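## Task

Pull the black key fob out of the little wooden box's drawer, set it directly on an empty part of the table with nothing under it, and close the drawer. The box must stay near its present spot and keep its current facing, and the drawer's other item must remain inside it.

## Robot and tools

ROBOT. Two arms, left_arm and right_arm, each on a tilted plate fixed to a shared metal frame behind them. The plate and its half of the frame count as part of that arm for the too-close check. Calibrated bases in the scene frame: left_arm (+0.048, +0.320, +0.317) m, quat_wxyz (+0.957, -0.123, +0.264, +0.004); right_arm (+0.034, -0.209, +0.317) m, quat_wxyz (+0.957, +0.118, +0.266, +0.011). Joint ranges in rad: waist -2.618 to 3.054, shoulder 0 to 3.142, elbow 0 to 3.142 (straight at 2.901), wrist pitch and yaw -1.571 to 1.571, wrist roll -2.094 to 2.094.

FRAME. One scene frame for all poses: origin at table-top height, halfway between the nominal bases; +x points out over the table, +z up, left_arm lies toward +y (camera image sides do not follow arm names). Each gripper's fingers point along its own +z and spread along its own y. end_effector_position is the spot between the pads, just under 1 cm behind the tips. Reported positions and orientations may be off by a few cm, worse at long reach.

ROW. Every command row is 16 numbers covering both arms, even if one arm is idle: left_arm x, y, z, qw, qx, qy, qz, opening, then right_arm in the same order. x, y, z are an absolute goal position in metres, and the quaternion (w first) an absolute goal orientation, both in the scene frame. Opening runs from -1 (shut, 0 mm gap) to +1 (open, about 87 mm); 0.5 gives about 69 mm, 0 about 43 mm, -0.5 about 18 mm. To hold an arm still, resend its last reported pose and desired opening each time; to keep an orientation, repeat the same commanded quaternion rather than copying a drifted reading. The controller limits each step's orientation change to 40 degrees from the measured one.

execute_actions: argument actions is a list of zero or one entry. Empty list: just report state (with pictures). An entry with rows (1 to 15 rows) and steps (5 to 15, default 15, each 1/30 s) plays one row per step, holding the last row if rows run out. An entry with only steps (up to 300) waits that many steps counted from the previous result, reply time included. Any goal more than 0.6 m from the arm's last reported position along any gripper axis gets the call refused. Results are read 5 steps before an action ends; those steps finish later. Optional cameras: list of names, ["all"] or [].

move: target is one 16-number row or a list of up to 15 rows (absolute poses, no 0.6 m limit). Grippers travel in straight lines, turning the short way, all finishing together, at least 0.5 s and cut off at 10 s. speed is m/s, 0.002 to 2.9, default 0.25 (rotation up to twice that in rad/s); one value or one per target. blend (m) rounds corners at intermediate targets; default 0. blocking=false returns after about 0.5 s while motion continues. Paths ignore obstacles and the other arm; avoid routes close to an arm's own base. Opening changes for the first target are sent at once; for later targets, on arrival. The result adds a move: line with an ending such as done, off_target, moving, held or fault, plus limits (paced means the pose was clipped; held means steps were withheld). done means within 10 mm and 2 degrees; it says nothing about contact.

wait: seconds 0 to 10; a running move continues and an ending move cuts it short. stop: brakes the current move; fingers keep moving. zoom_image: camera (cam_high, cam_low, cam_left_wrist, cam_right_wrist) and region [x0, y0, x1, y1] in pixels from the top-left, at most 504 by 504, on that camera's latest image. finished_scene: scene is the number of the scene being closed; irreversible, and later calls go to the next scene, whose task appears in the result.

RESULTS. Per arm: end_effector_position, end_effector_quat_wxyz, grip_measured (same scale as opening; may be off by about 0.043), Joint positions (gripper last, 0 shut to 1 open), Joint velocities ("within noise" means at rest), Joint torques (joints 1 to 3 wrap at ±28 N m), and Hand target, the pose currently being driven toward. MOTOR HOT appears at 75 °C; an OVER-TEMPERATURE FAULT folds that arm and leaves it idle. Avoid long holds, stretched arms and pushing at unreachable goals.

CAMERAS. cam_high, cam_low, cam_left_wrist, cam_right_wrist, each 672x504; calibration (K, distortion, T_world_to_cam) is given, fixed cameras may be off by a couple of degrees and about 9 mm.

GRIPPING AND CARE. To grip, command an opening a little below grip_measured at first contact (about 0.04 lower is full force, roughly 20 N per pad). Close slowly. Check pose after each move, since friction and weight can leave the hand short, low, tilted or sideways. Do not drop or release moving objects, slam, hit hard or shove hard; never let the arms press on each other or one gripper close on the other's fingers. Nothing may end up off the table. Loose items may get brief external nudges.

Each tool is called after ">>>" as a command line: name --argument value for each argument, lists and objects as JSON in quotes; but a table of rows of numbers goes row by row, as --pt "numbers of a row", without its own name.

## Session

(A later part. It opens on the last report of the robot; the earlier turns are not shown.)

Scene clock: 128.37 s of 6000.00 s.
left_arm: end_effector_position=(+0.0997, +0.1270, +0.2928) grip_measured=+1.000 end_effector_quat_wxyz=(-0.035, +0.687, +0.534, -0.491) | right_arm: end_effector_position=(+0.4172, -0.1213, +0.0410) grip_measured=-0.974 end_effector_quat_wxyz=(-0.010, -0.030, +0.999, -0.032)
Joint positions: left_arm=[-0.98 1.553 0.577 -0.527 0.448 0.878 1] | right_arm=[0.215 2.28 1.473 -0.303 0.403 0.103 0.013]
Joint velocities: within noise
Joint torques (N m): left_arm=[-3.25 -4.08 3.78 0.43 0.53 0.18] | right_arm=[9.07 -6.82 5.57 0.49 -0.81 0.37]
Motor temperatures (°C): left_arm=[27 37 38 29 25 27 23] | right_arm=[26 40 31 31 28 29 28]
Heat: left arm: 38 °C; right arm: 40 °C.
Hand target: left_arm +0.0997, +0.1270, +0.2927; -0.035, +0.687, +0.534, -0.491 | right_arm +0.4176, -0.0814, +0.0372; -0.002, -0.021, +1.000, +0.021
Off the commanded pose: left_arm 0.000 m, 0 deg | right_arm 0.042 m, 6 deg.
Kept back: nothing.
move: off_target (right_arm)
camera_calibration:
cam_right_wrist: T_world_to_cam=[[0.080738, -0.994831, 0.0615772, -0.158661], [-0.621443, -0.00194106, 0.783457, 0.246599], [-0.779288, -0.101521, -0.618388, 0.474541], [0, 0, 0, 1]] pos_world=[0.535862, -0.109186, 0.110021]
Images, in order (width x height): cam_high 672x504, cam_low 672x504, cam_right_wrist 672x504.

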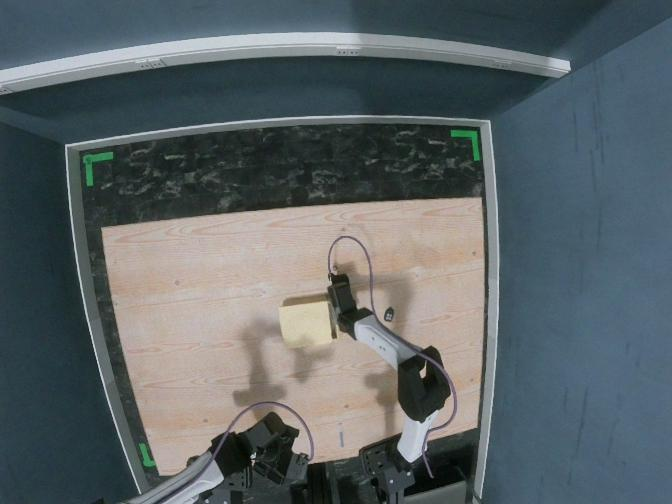

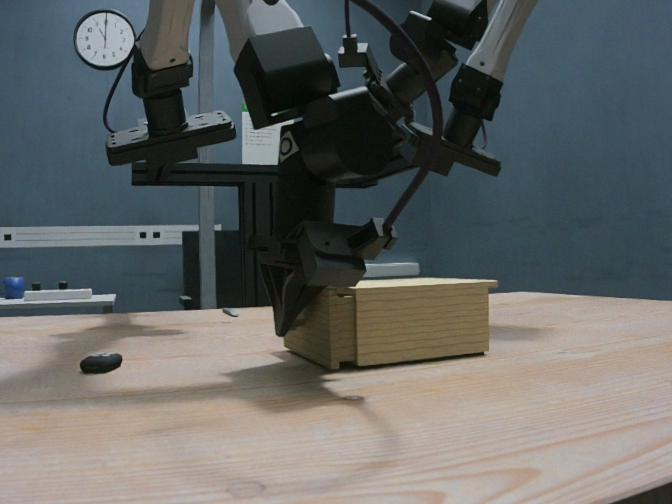

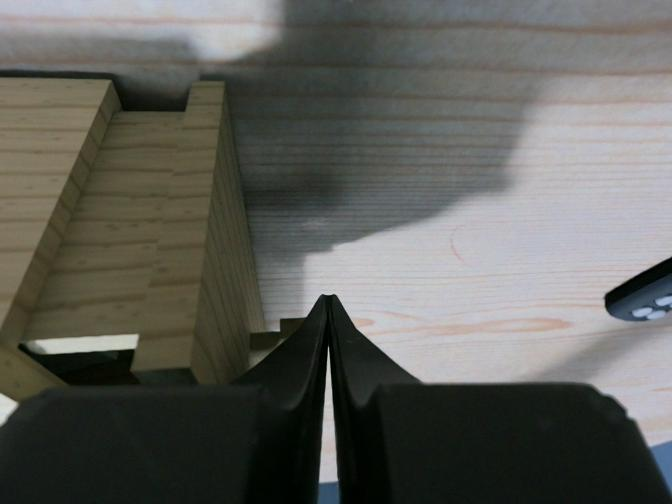

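>>> move --target '[0.0997, 0.1270, 0.2928, -0.035, 0.687, 0.534, -0.491, 1, 0.4180, -0.0580, 0.0340, -0.0004, -0.0201, 0.9996, 0.0218, -1]' --speed 0.06 --cameras '["cam_low", "cam_right_wrist", "cam_high"]'

>>> zoom_image --camera "cam_low" --region '[190, 230, 520, 390]'

Scene clock: 129.33 s of 6000.00 s.
left_arm: end_effector_position=(+0.0997, +0.1270, +0.2928) grip_measured=+1.000 end_effector_quat_wxyz=(-0.035, +0.687, +0.534, -0.491) | right_arm: end_effector_position=(+0.4163, -0.1037, +0.0411) grip_measured=-0.974 end_effector_quat_wxyz=(-0.012, -0.030, +0.999, -0.037)
Joint positions: left_arm=[-0.98 1.553 0.577 -0.527 0.448 0.878 1] | right_arm=[0.256 2.311 1.512 -0.333 0.429 0.144 0.013]
Joint velocities: within noise
Joint torques (N m): left_arm=[-3.18 -4.05 3.75 0.43 0.54 0.18] | right_arm=[9.77 -6.69 5.61 0.55 -0.89 0.35]
Motor temperatures (°C): left_arm=[27 37 38 29 25 27 23] | right_arm=[26 40 31 31 28 29 28]
Heat: left arm: 38 °C; right arm: 40 °C.
Hand target: left_arm +0.0997, +0.1270, +0.2927; -0.035, +0.687, +0.534, -0.491 | right_arm +0.4162, -0.0598, +0.0377; -0.003, -0.022, +1.000, +0.021
Off the commanded pose: left_arm 0.000 m, 0 deg | right_arm 0.046 m, 7 deg.
Kept back: nothing.
move: off_target (right_arm)
camera_calibration:
cam_right_wrist: T_world_to_cam=[[0.0821469, -0.994106, 0.070746, -0.141995], [-0.618666, 0.00478763, 0.78564, 0.245452], [-0.781348, -0.108306, -0.614626, 0.475765], [0, 0, 0, 1]] pos_world=[0.535256, -0.0908053, 0.109626]
Images, in order (width x height): cam_high 672x504, cam_low 672x504, cam_right_wrist 672x504.

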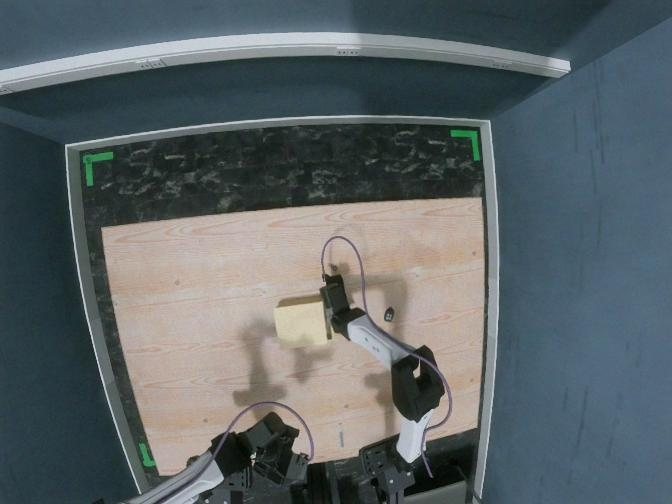

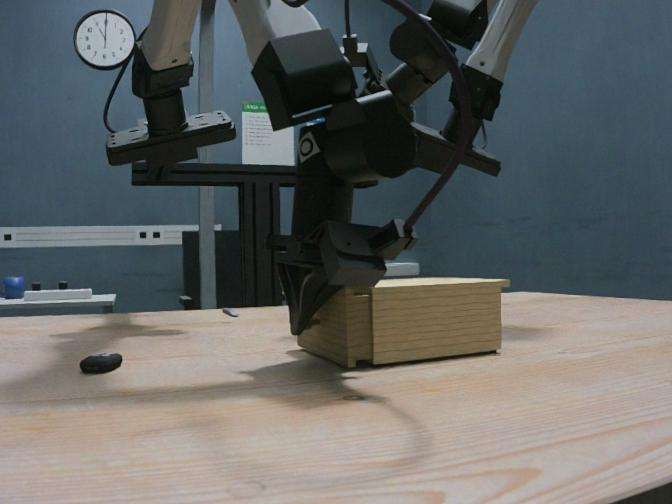

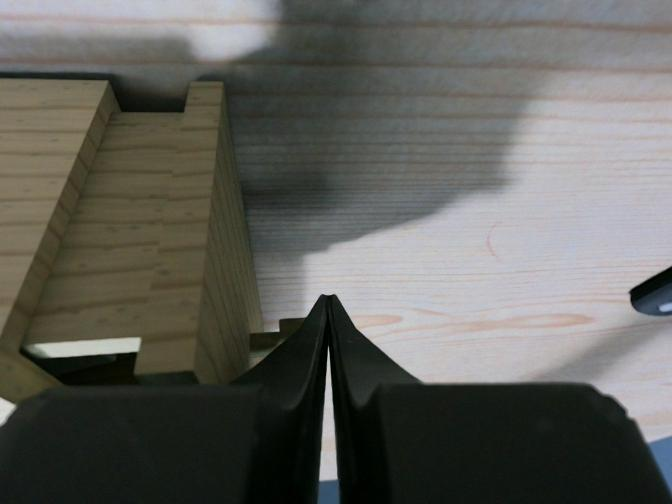

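Scaled by 1.527 from the camera's 672x504 image, which has a finer 960x720 frame.

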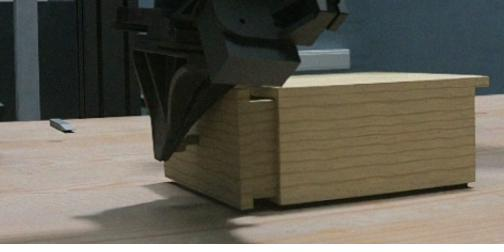

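>>> move --pt "0.0997 0.1270 0.2928 -0.035 0.687 0.534 -0.491 1 0.4200 -0.1500 0.0400 -0.0004 -0.0201 0.9996 0.0218 -1" --pt "0.0997 0.1270 0.2928 -0.035 0.687 0.534 -0.491 1 0.3900 -0.1500 0.1900 0.2173 0.0 0.9761 0.0 -1" --speed '[0.12, 0.25]' --blend '[0.01, 0]' --cameras '["cam_low", "cam_right_wrist", "cam_high"]'

>>> zoom_image --camera "cam_right_wrist" --region '[0, 0, 336, 340]'

>>> zoom_image --camera "cam_high" --region '[260, 270, 440, 375]'

Scene clock: 132.73 s of 6000.00 s.
left_arm: end_effector_position=(+0.0997, +0.1270, +0.2928) grip_measured=+1.000 end_effector_quat_wxyz=(-0.035, +0.687, +0.534, -0.491) | right_arm: end_effector_position=(+0.3806, -0.1507, +0.1807) grip_measured=-0.974 end_effector_quat_wxyz=(+0.194, -0.011, +0.981, -0.001)
Joint positions: left_arm=[-0.98 1.553 0.577 -0.527 0.448 0.878 1] | right_arm=[0.304 1.517 0.663 0.167 0.438 0.042 0.013]
Joint velocities: within noise
Joint torques (N m): left_arm=[-3.18 -4.1 3.75 0.43 0.53 0.18] | right_arm=[3.93 -8.06 3.74 1.06 0.11 -0.06]
Motor temperatures (°C): left_arm=[27 37 38 29 25 27 23] | right_arm=[27 40 31 31 28 29 28]
Heat: left arm: 38 °C; right arm: 40 °C.
Hand target: left_arm +0.0997, +0.1270, +0.2927; -0.035, +0.687, +0.534, -0.491 | right_arm +0.3899, -0.1500, +0.1899; +0.217, +0.000, +0.976, +0.000
Off the commanded pose: left_arm 0.000 m, 0 deg | right_arm 0.013 m, 3 deg.
Kept back: nothing.
move: off_target (right_arm)
camera_calibration:
cam_right_wrist: T_world_to_cam=[[0.0413909, -0.999075, 0.0116994, -0.170223], [-0.882708, -0.0310791, 0.468893, 0.266232], [-0.468095, -0.0297351, -0.883178, 0.469716], [0, 0, 0, 1]] pos_world=[0.461923, -0.147824, 0.292]
Images, in order (width x height): cam_high 672x504, cam_low 672x504, cam_right_wrist 672x504.

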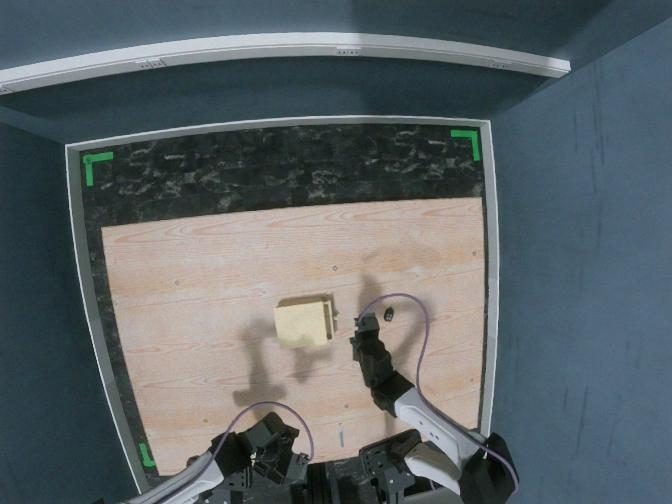

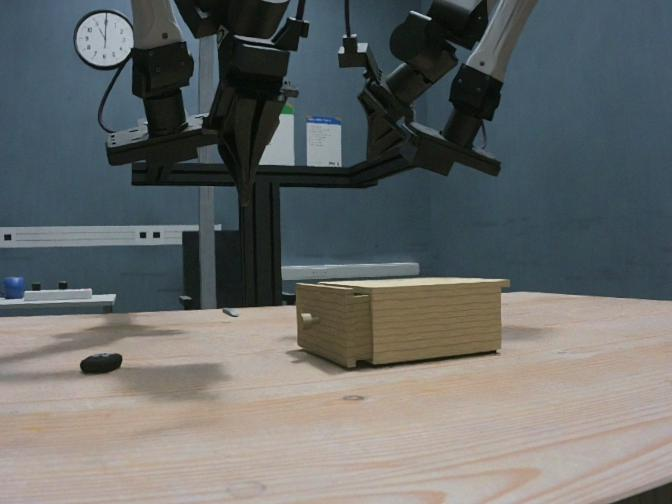

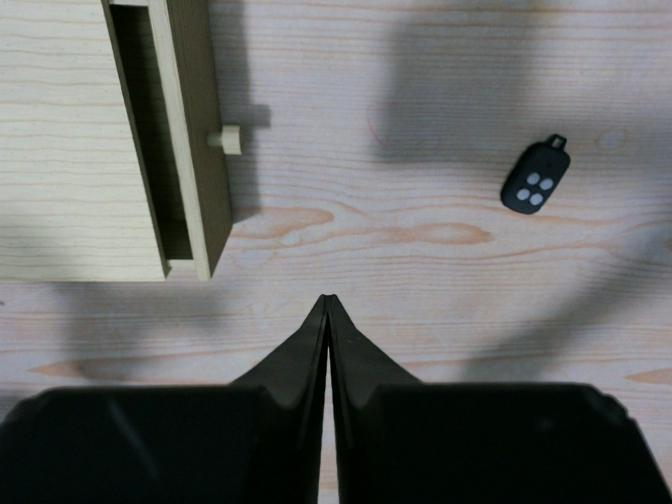

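Scaled by 1.482 from the camera's 672x504 image, which has a finer 960x720 frame.

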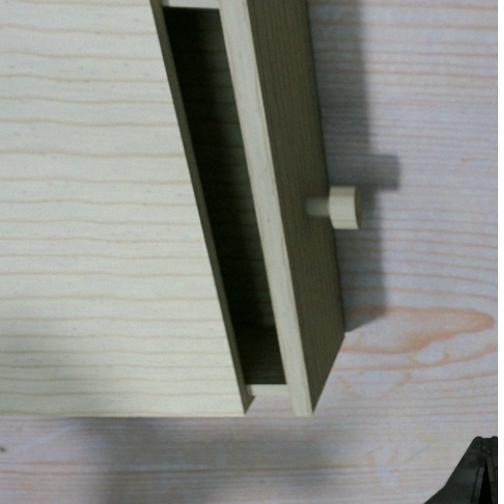

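Scaled by 2.800 from the camera's 672x504 image, which has a finer 960x720 frame.

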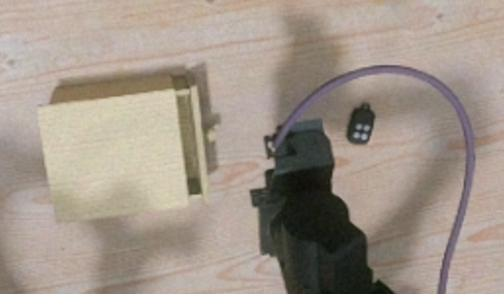

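>>> move --pt "0.0997 0.1270 0.2928 -0.035 0.687 0.534 -0.491 1 0.3900 -0.1300 0.0900 -0.0051 -0.0257 0.9805 0.1950 -1" --pt "0.0997 0.1270 0.2928 -0.035 0.687 0.534 -0.491 1 0.3900 -0.1200 0.0310 -0.0051 -0.0257 0.9805 0.1950 -1" --speed '[0.2, 0.12]' --blend '[0.015, 0]' --cameras '["cam_low", "cam_right_wrist", "cam_high"]'

>>> zoom_image --camera "cam_low" --region '[220, 230, 520, 390]'

Scene clock: 137.43 s of 6000.00 s.
left_arm: end_effector_position=(+0.0997, +0.1270, +0.2928) grip_measured=+1.000 end_effector_quat_wxyz=(-0.035, +0.687, +0.534, -0.491) | right_arm: end_effector_position=(+0.3847, -0.1183, +0.0370) grip_measured=-0.974 end_effector_quat_wxyz=(-0.014, -0.025, +0.981, +0.192)
Joint positions: left_arm=[-0.98 1.553 0.577 -0.527 0.448 0.878 1] | right_arm=[0.039 2.202 1.267 -0.138 -0.131 -0.057 0.013]
Joint velocities: within noise
Joint torques (N m): left_arm=[-3.23 -4.1 3.82 0.41 0.53 0.17] | right_arm=[2.63 -7.43 4.1 0.31 -0.38 -0.3]
Motor temperatures (°C): left_arm=[27 37 38 29 25 27 23] | right_arm=[27 40 31 31 28 29 28]
Heat: left arm: 38 °C; right arm: 40 °C.
Hand target: left_arm +0.0997, +0.1270, +0.2927; -0.035, +0.687, +0.534, -0.491 | right_arm +0.3898, -0.1201, +0.0312; -0.005, -0.026, +0.980, +0.195
Off the commanded pose: left_arm 0.000 m, 0 deg | right_arm 0.008 m, 1 deg.
Kept back: nothing.
move: done
camera_calibration:
cam_right_wrist: T_world_to_cam=[[0.0649569, -0.922899, -0.379524, -0.121969], [-0.607451, -0.338311, 0.718713, 0.18682], [-0.791697, 0.183857, -0.582592, 0.484337], [0, 0, 0, 1]] pos_world=[0.504854, -0.13841, 0.101611]
Images, in order (width x height): cam_high 672x504, cam_low 672x504, cam_right_wrist 672x504.

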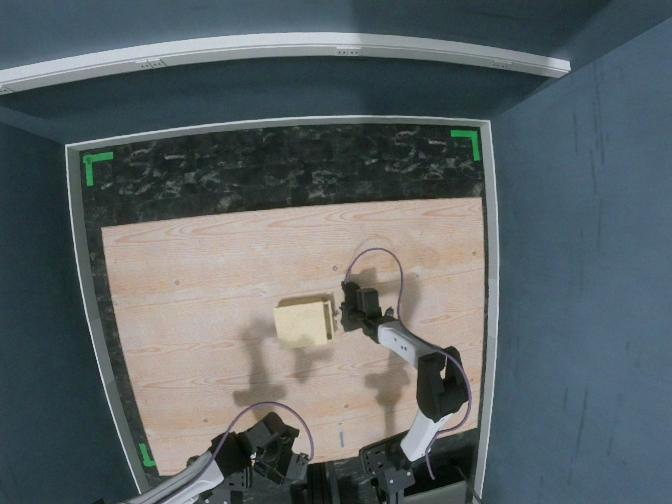

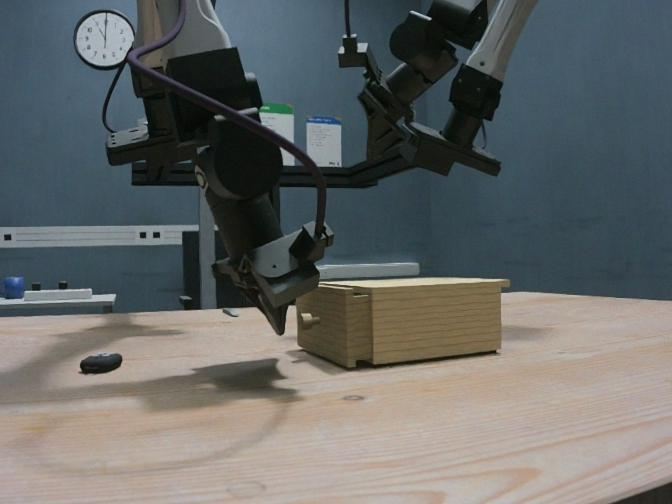

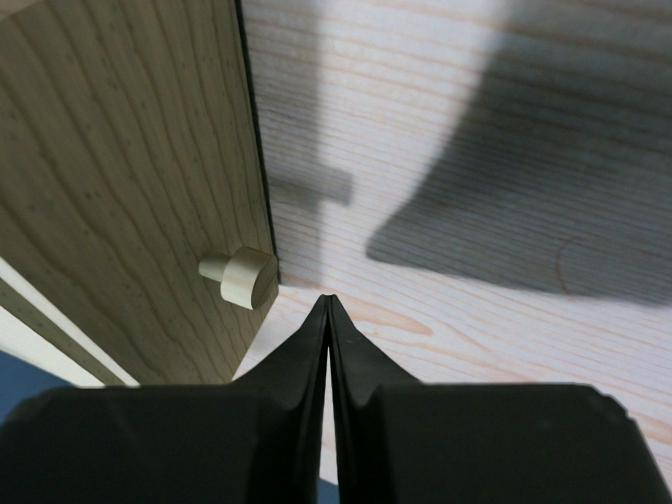

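Scaled by 1.680 from the camera's 672x504 image, which has a finer 960x720 frame.

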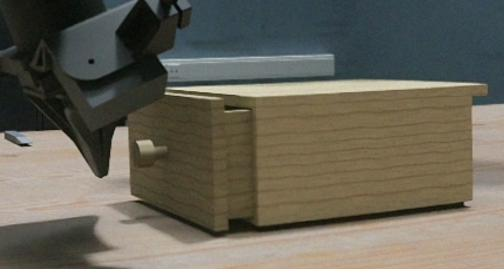

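>>> move --target '[0.0997, 0.1270, 0.2928, -0.035, 0.687, 0.534, -0.491, 1, 0.3900, -0.0500, 0.0310, -0.0051, -0.0257, 0.9805, 0.1950, -1]' --speed 0.08 --cameras '["cam_low", "cam_right_wrist", "cam_high"]'

>>> zoom_image --camera "cam_low" --region '[220, 230, 520, 390]'

Scene clock: 139.10 s of 6000.00 s.
left_arm: end_effector_position=(+0.0997, +0.1270, +0.2928) grip_measured=+1.000 end_effector_quat_wxyz=(-0.035, +0.687, +0.534, -0.491) | right_arm: end_effector_position=(+0.3840, -0.0707, +0.0313) grip_measured=-0.974 end_effector_quat_wxyz=(-0.016, -0.026, +0.985, +0.170)
Joint positions: left_arm=[-0.98 1.553 0.577 -0.527 0.448 0.878 1] | right_arm=[0.167 2.271 1.317 -0.116 -0.024 0.054 0.013]
Joint velocities: within noise
Joint torques (N m): left_arm=[-3.17 -4.1 3.78 0.42 0.54 0.18] | right_arm=[6.9 -7.27 4.57 0.42 -0.57 0.04]
Motor temperatures (°C): left_arm=[27 37 38 29 25 27 23] | right_arm=[27 39 31 31 28 29 28]
Heat: left arm: 38 °C; right arm: 39 °C.
Hand target: left_arm +0.0997, +0.1270, +0.2927; -0.035, +0.687, +0.534, -0.491 | right_arm +0.3895, -0.0505, +0.0320; -0.006, -0.026, +0.980, +0.195
Off the commanded pose: left_arm 0.000 m, 0 deg | right_arm 0.022 m, 3 deg.
Kept back: nothing.
move: off_target (right_arm)
camera_calibration:
cam_right_wrist: T_world_to_cam=[[0.0668304, -0.939207, -0.336784, -0.0832394], [-0.604764, -0.306599, 0.735022, 0.207261], [-0.793596, 0.154553, -0.588489, 0.470568], [0, 0, 0, 1]] pos_world=[0.504348, -0.0873608, 0.0965493]
Images, in order (width x height): cam_high 672x504, cam_low 672x504, cam_right_wrist 672x504.

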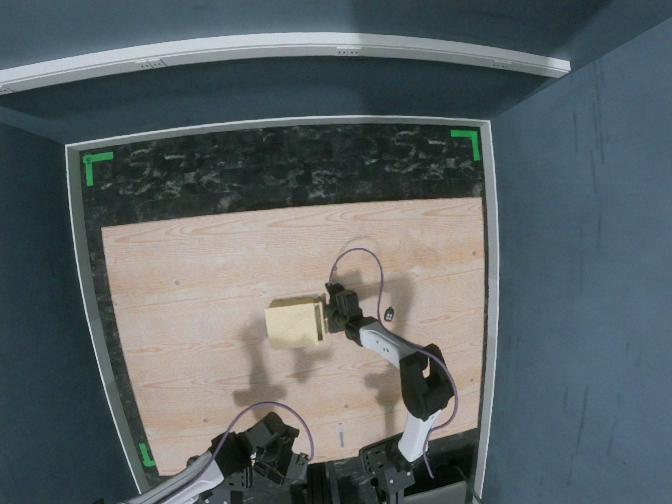

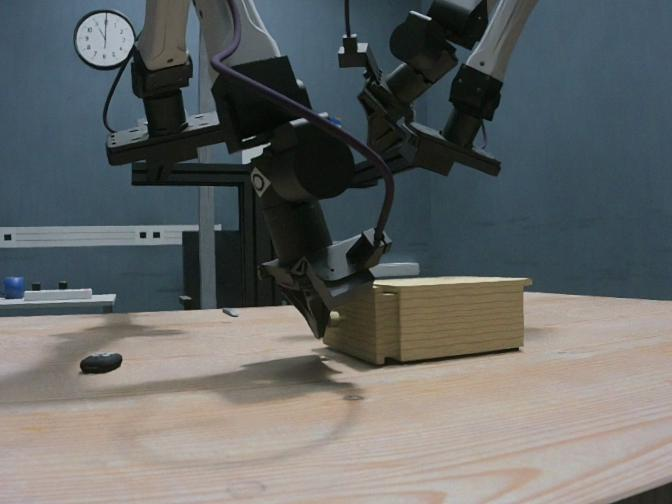

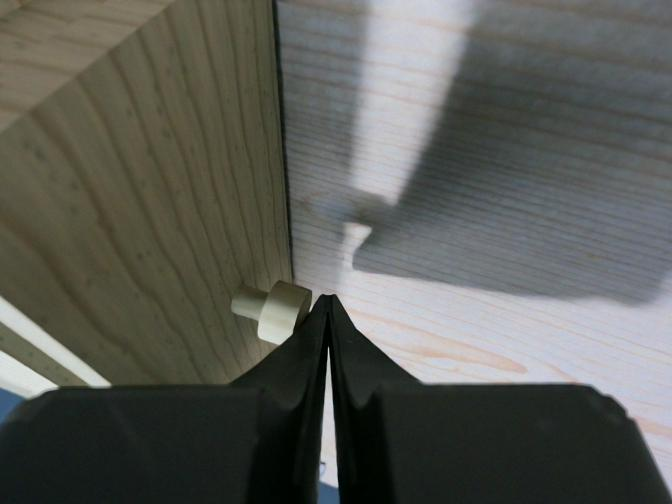

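Scaled by 1.680 from the camera's 672x504 image, which has a finer 960x720 frame.

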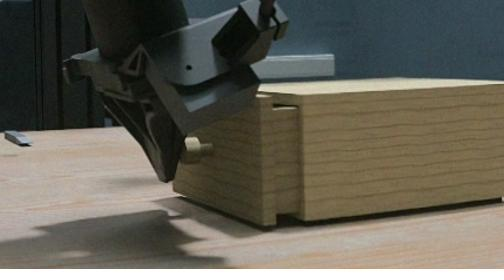

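>>> move --pt "0.2500 0.2000 0.2800 0.0 0.0 0.9848 -0.1736 -1 0.3950 -0.1400 0.0600 -0.0051 -0.0257 0.9805 0.1950 -1" --pt "0.4350 0.2100 0.1800 0.0 0.0 0.9848 -0.1736 -1 0.4000 -0.1500 0.2000 0.2173 0.0 0.9761 0.0 -1" --speed '[0.5, 0.35]' --blend '[0.03, 0]' --cameras '["all"]'

>>> zoom_image --camera "cam_right_wrist" --region '[0, 0, 336, 340]'

>>> zoom_image --camera "cam_high" --region '[240, 270, 420, 375]'

Scene clock: 146.27 s of 6000.00 s.
left_arm: end_effector_position=(+0.4338, +0.2101, +0.1831) grip_measured=-0.993 end_effector_quat_wxyz=(+0.005, -0.002, +0.986, -0.169) | right_arm: end_effector_position=(+0.3912, -0.1505, +0.1907) grip_measured=-0.974 end_effector_quat_wxyz=(+0.195, -0.012, +0.981, -0.001)
Joint positions: left_arm=[-0.245 1.821 1.273 -0.481 -0.02 -0.142 0.003] | right_arm=[0.31 1.5 0.711 0.102 0.443 0.044 0.013]
Joint velocities: within noise
Joint torques (N m): left_arm=[-2.82 -8.42 6.17 0.6 0.3 0.25] | right_arm=[4.05 -8.23 4.01 1.06 0.14 -0.04]
Motor temperatures (°C): left_arm=[27 38 38 28 25 27 23] | right_arm=[27 40 31 30 28 29 28]
Heat: left arm: 38 °C; right arm: 40 °C.
Hand target: left_arm +0.4350, +0.2100, +0.1801; +0.000, +0.000, +0.985, -0.174 | right_arm +0.3999, -0.1500, +0.1999; +0.217, +0.000, +0.976, +0.000
Off the commanded pose: left_arm 0.003 m, 1 deg | right_arm 0.013 m, 3 deg.
Kept back: nothing.
move: off_target (right_arm)
camera_calibration:
cam_left_wrist: T_world_to_cam=[[0.000164327, -0.946754, 0.321959, 0.137941], [-0.668811, 0.239251, 0.703882, 0.135651], [-0.743432, -0.215446, -0.63316, 0.624598], [0, 0, 0, 1]] pos_world=[0.555048, 0.232709, 0.255577]
cam_right_wrist: T_world_to_cam=[[0.0431658, -0.998993, 0.0121991, -0.171357], [-0.883615, -0.0324767, 0.467086, 0.271417], [-0.46622, -0.0309415, -0.884128, 0.482823], [0, 0, 0, 1]] pos_world=[0.472327, -0.147431, 0.302193]

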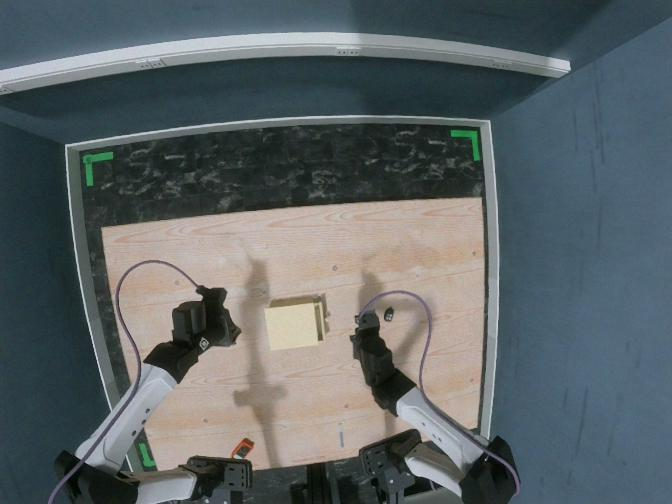

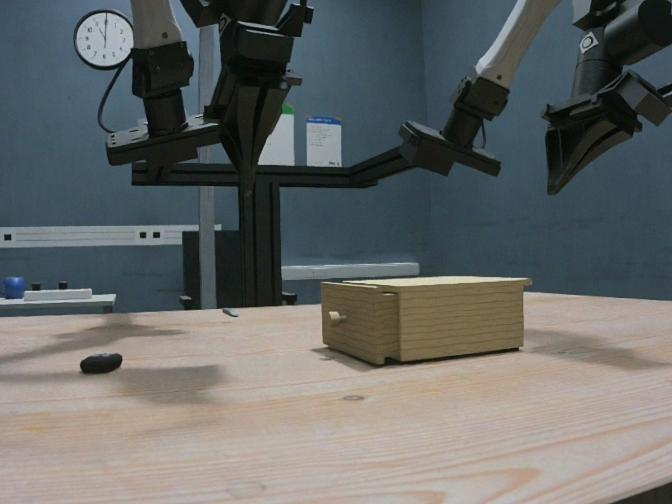

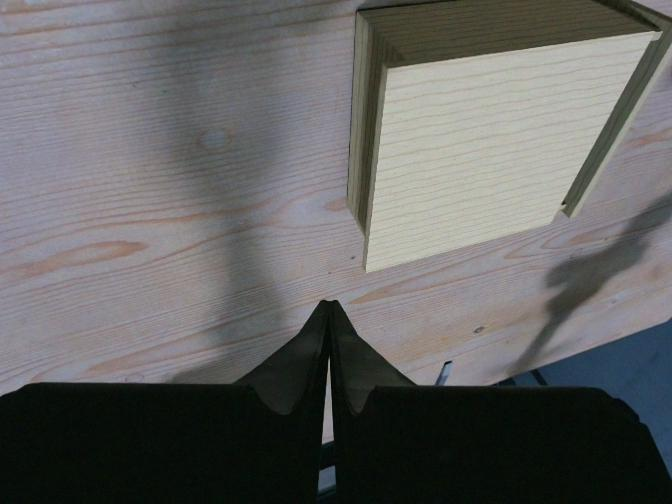

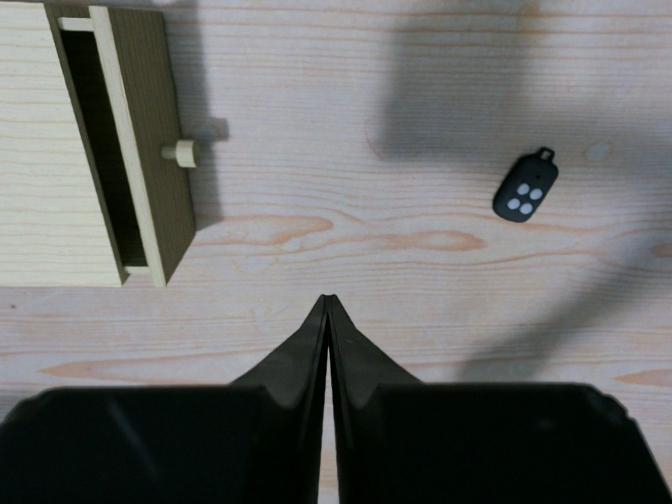

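Scaled by 1.482 from the camera's 672x504 image, which has a finer 960x720 frame.

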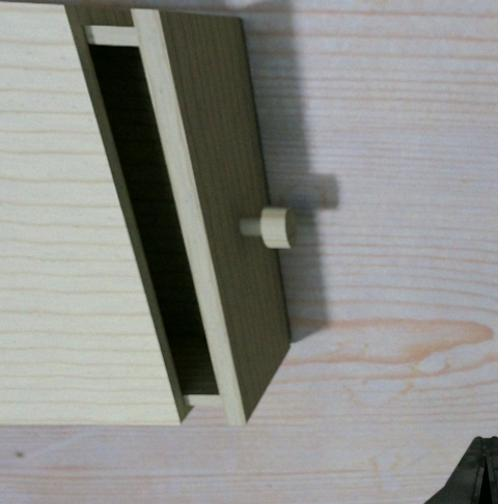

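Scaled by 2.800 from the camera's 672x504 image, which has a finer 960x720 frame.

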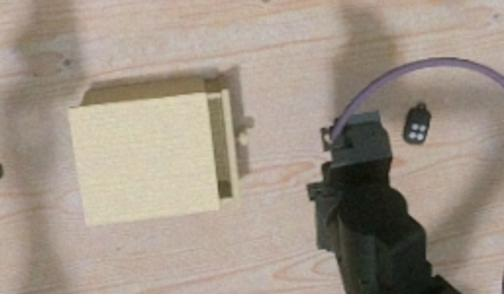

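>>> move --pt "0.4040 0.1900 0.1000 0.0 0.0 0.9537 -0.3007 -1 0.4000 -0.1500 0.2000 0.2173 0.0 0.9761 0.0 -1" --pt "0.4040 0.1780 0.0480 0.0 0.0 0.9537 -0.3007 -1 0.4000 -0.1500 0.2000 0.2173 0.0 0.9761 0.0 -1" --speed '[0.25, 0.15]' --blend '[0.015, 0]' --cameras '["cam_low", "cam_left_wrist", "cam_high"]'

>>> zoom_image --camera "cam_low" --region '[300, 200, 620, 400]'

Scene clock: 149.73 s of 6000.00 s.
left_arm: end_effector_position=(+0.4000, +0.1767, +0.0527) grip_measured=-0.993 end_effector_quat_wxyz=(-0.007, +0.000, +0.955, -0.296) | right_arm: end_effector_position=(+0.3915, -0.1509, +0.1908) grip_measured=-0.974 end_effector_quat_wxyz=(+0.196, -0.012, +0.981, -0.002)
Joint positions: left_arm=[-0.109 2.231 1.262 -0.082 0.311 -0.023 0.003] | right_arm=[0.31 1.5 0.711 0.104 0.446 0.044 0.013]
Joint velocities: within noise
Joint torques (N m): left_arm=[-2.63 -8.96 3.38 0.76 0.45 0.32] | right_arm=[3.96 -8.17 3.92 1.06 0.13 -0.03]
Motor temperatures (°C): left_arm=[27 39 38 28 25 27 23] | right_arm=[27 40 31 31 28 29 28]
Heat: left arm: 39 °C; right arm: 40 °C.
Hand target: left_arm +0.4040, +0.1782, +0.0481; +0.000, +0.000, +0.954, -0.300 | right_arm +0.3999, -0.1500, +0.1999; +0.217, +0.000, +0.976, +0.000
Off the commanded pose: left_arm 0.006 m, 1 deg | right_arm 0.013 m, 3 deg.
Kept back: nothing.
move: off_target (right_arm)
camera_calibration:
cam_left_wrist: T_world_to_cam=[[0.00203954, -0.83174, 0.555161, 0.114915], [-0.649937, 0.420814, 0.632849, 0.176862], [-0.759985, -0.36211, -0.53972, 0.537314], [0, 0, 0, 1]] pos_world=[0.523066, 0.215721, 0.114276]
Images, in order (width x height): cam_high 672x504, cam_low 672x504, cam_left_wrist 672x504.

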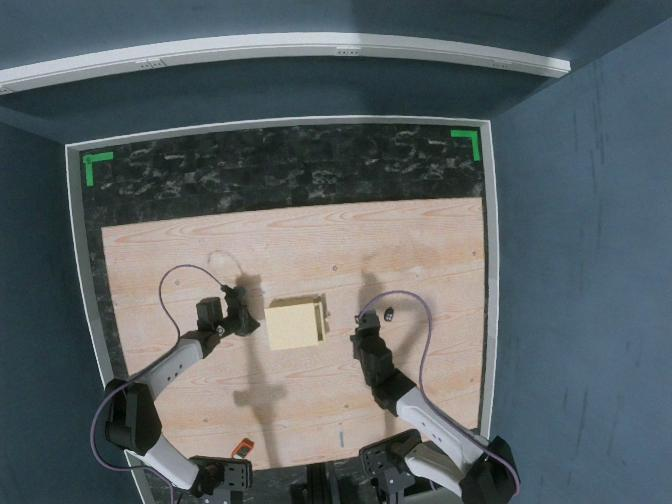

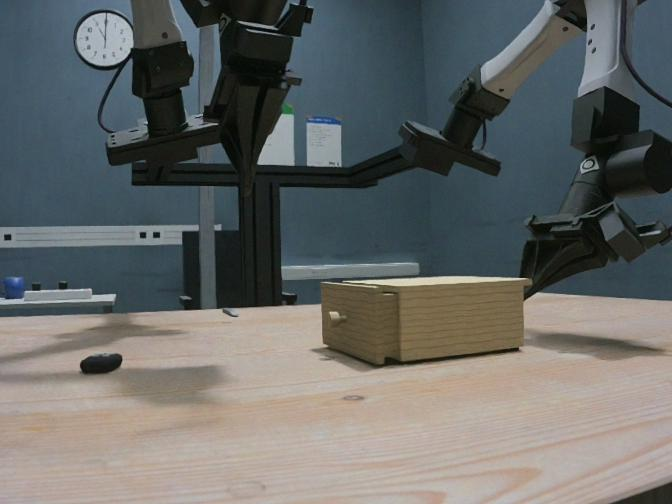

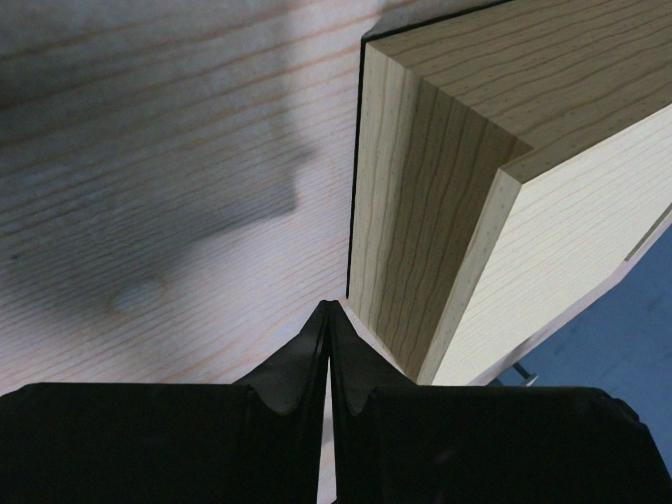

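Scaled by 1.575 from the camera's 672x504 image, which has a finer 960x720 frame.

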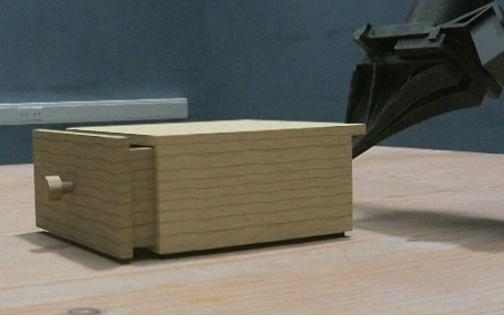

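>>> execute_actions --actions '[]'

Scene clock: 150.70 s of 6000.00 s.
left_arm: end_effector_position=(+0.4003, +0.1766, +0.0527) grip_measured=-0.993 end_effector_quat_wxyz=(-0.007, +0.000, +0.955, -0.296) | right_arm: end_effector_position=(+0.3915, -0.1509, +0.1908) grip_measured=-0.974 end_effector_quat_wxyz=(+0.196, -0.012, +0.981, -0.002)
Joint positions: left_arm=[-0.109 2.231 1.262 -0.08 0.312 -0.023 0.003] | right_arm=[0.31 1.5 0.711 0.104 0.446 0.044 0.013]
Joint velocities: within noise
Joint torques (N m): left_arm=[-2.66 -8.96 3.34 0.76 0.47 0.31] | right_arm=[3.93 -8.31 3.99 1.04 0.11 -0.05]
Motor temperatures (°C): left_arm=[27 39 38 28 25 27 23] | right_arm=[27 40 31 31 28 29 28]
Heat: left arm: 39 °C; right arm: 40 °C.
Hand target: left_arm +0.4040, +0.1781, +0.0481; +0.000, +0.000, +0.954, -0.301 | right_arm +0.3999, -0.1500, +0.1999; +0.217, +0.000, +0.976, +0.000
Off the commanded pose: left_arm 0.006 m, 1 deg | right_arm 0.013 m, 3 deg.
Steps of this call (1-29: nothing new was sent). Readings (end_effector_position of left_arm | right_arm):
1: (+0.4001, +0.1767, +0.0527) | (+0.3915, -0.1509, +0.1908)
2: (+0.4001, +0.1767, +0.0527) | (+0.3915, -0.1509, +0.1908)
4: (+0.4001, +0.1767, +0.0527) | (+0.3915, -0.1509, +0.1908)
8: (+0.4002, +0.1767, +0.0527) | (+0.3915, -0.1509, +0.1908)
29: the state above
camera_calibration:
cam_left_wrist: T_world_to_cam=[[0.00165084, -0.831338, 0.555765, 0.114907], [-0.650772, 0.421084, 0.63181, 0.177424], [-0.759271, -0.362719, -0.540317, 0.537347], [0, 0, 0, 1]] pos_world=[0.523264, 0.215722, 0.114378]
cam_right_wrist: T_world_to_cam=[[0.0417125, -0.999025, 0.0144651, -0.171672], [-0.884215, -0.0301699, 0.466105, 0.272466], [-0.465214, -0.0322326, -0.884611, 0.482472], [0, 0, 0, 1]] pos_world=[0.472532, -0.147733, 0.302286]

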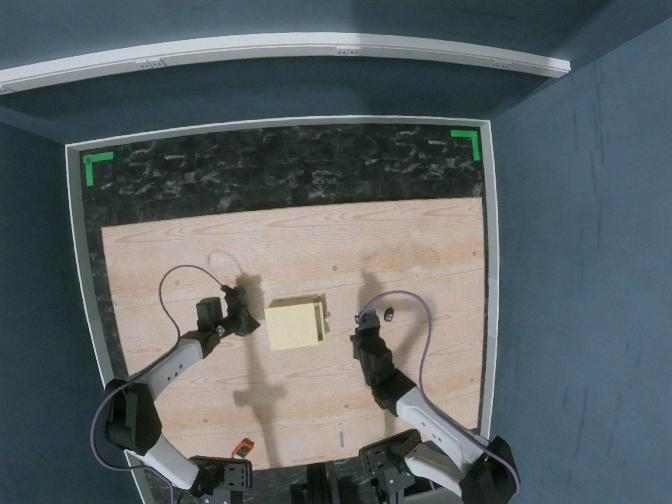

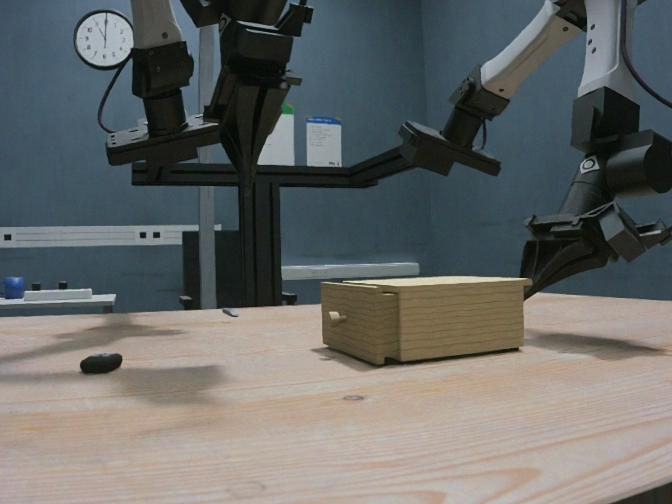

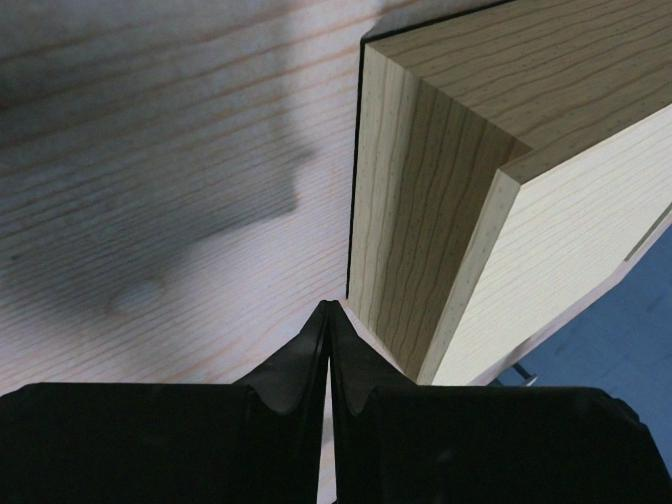

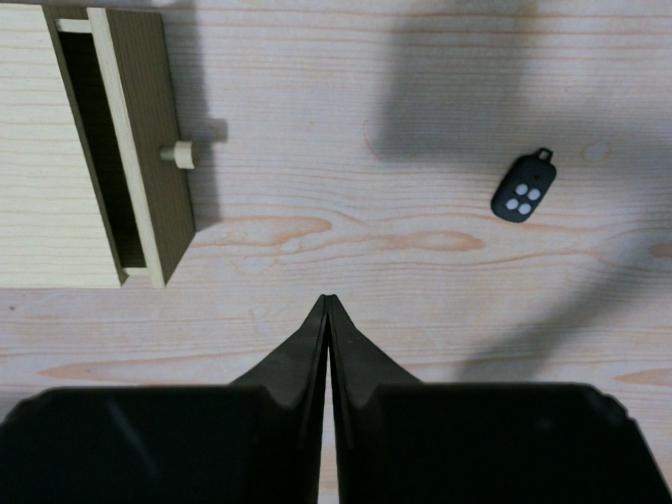

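>>> move --target '[0.407, 0.105, 0.048, 0, 0, 0.9537, -0.3007, -1, 0.4, -0.15, 0.2, 0.2173, 0, 0.9761, 0, -1]' --speed 0.06

Scene clock: 152.93 s of 6000.00 s.
left_arm: end_effector_position=(+0.4066, +0.1209, +0.0481) grip_measured=-0.993 end_effector_quat_wxyz=(-0.003, +0.000, +0.958, -0.285) | right_arm: end_effector_position=(+0.3915, -0.1509, +0.1908) grip_measured=-0.974 end_effector_quat_wxyz=(+0.196, -0.012, +0.981, -0.002)
Joint positions: left_arm=[-0.24 2.313 1.342 -0.041 0.221 -0.138 0.003] | right_arm=[0.31 1.5 0.711 0.104 0.446 0.044 0.013]
Joint velocities: within noise
Joint torques (N m): left_arm=[-6.53 -8.64 3.81 0.98 0.5 -0.01] | right_arm=[4 -8.27 3.99 1.08 0.14 -0.04]
Motor temperatures (°C): left_arm=[27 40 38 29 25 27 23] | right_arm=[27 40 31 31 28 28 28]
Heat: left arm: 40 °C; right arm: 40 °C.
Hand target: left_arm +0.4066, +0.1055, +0.0485; +0.000, +0.000, +0.954, -0.301 | right_arm +0.3998, -0.1500, +0.1999; +0.217, +0.000, +0.976, +0.000
Off the commanded pose: left_arm 0.016 m, 2 deg | right_arm 0.013 m, 3 deg.
Kept back: nothing.
move: off_target (left_arm, right_arm)
camera_calibration:
cam_left_wrist: T_world_to_cam=[[-0.00222092, -0.844, 0.536339, 0.0752216], [-0.656666, 0.405728, 0.635747, 0.212037], [-0.754178, -0.350784, -0.555127, 0.516654], [0, 0, 0, 1]] pos_world=[0.529054, 0.158691, 0.111662]
cam_right_wrist: T_world_to_cam=[[0.0417125, -0.999025, 0.0144651, -0.171672], [-0.884215, -0.0301699, 0.466105, 0.272466], [-0.465214, -0.0322326, -0.884611, 0.482472], [0, 0, 0, 1]] pos_world=[0.472532, -0.147733, 0.302286]

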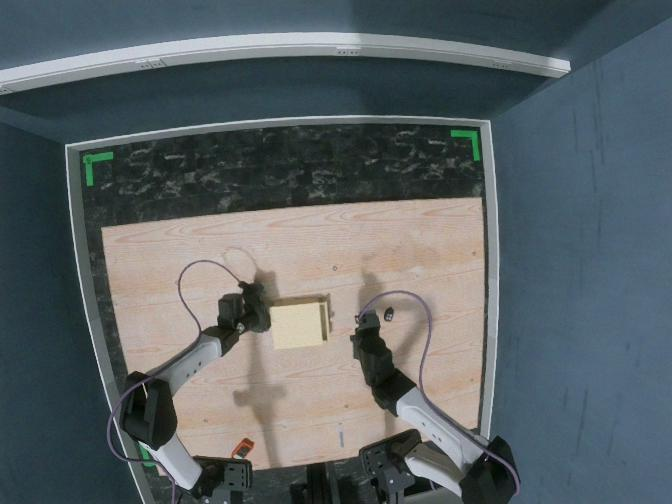

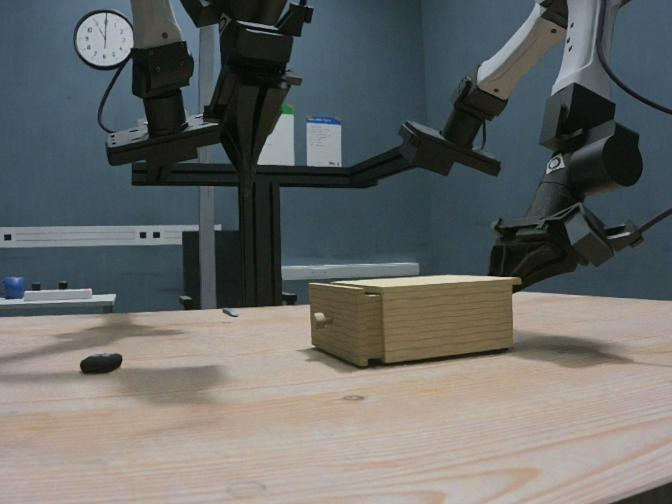

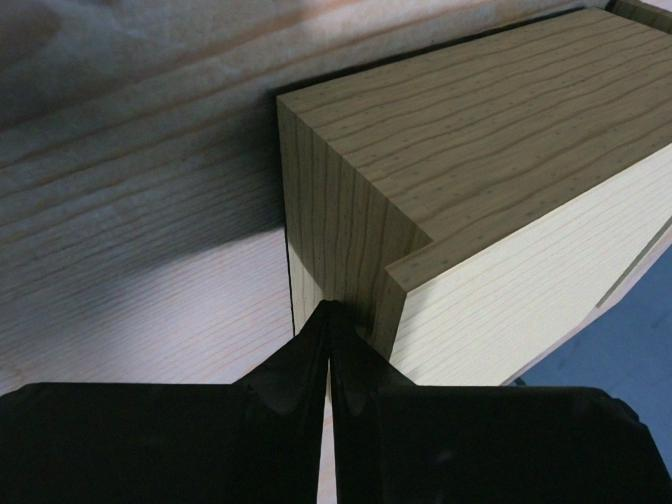

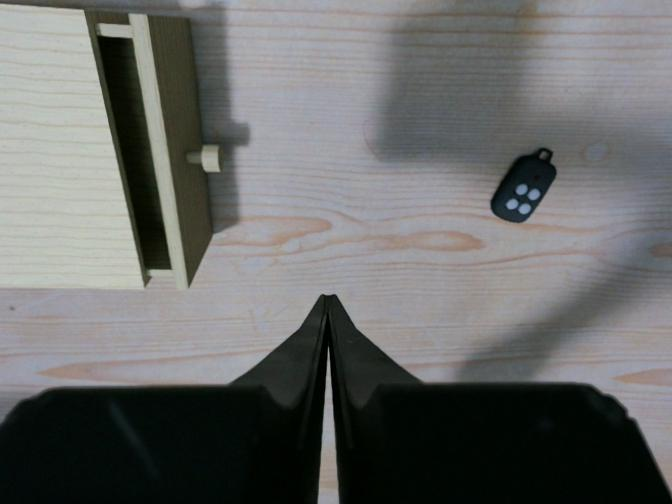

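>>> zoom_image --camera "cam_high" --region '[252, 280, 352, 355]'

Scaled by 5.040 from the camera's 672x504 image, which has a finer 960x720 frame.

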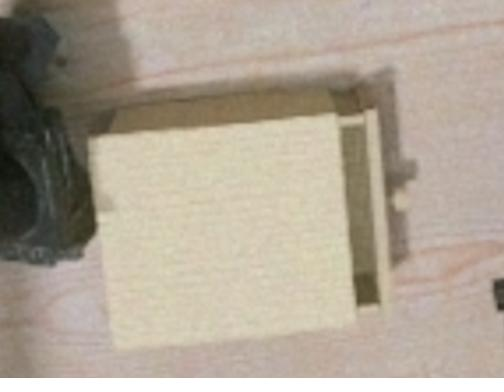

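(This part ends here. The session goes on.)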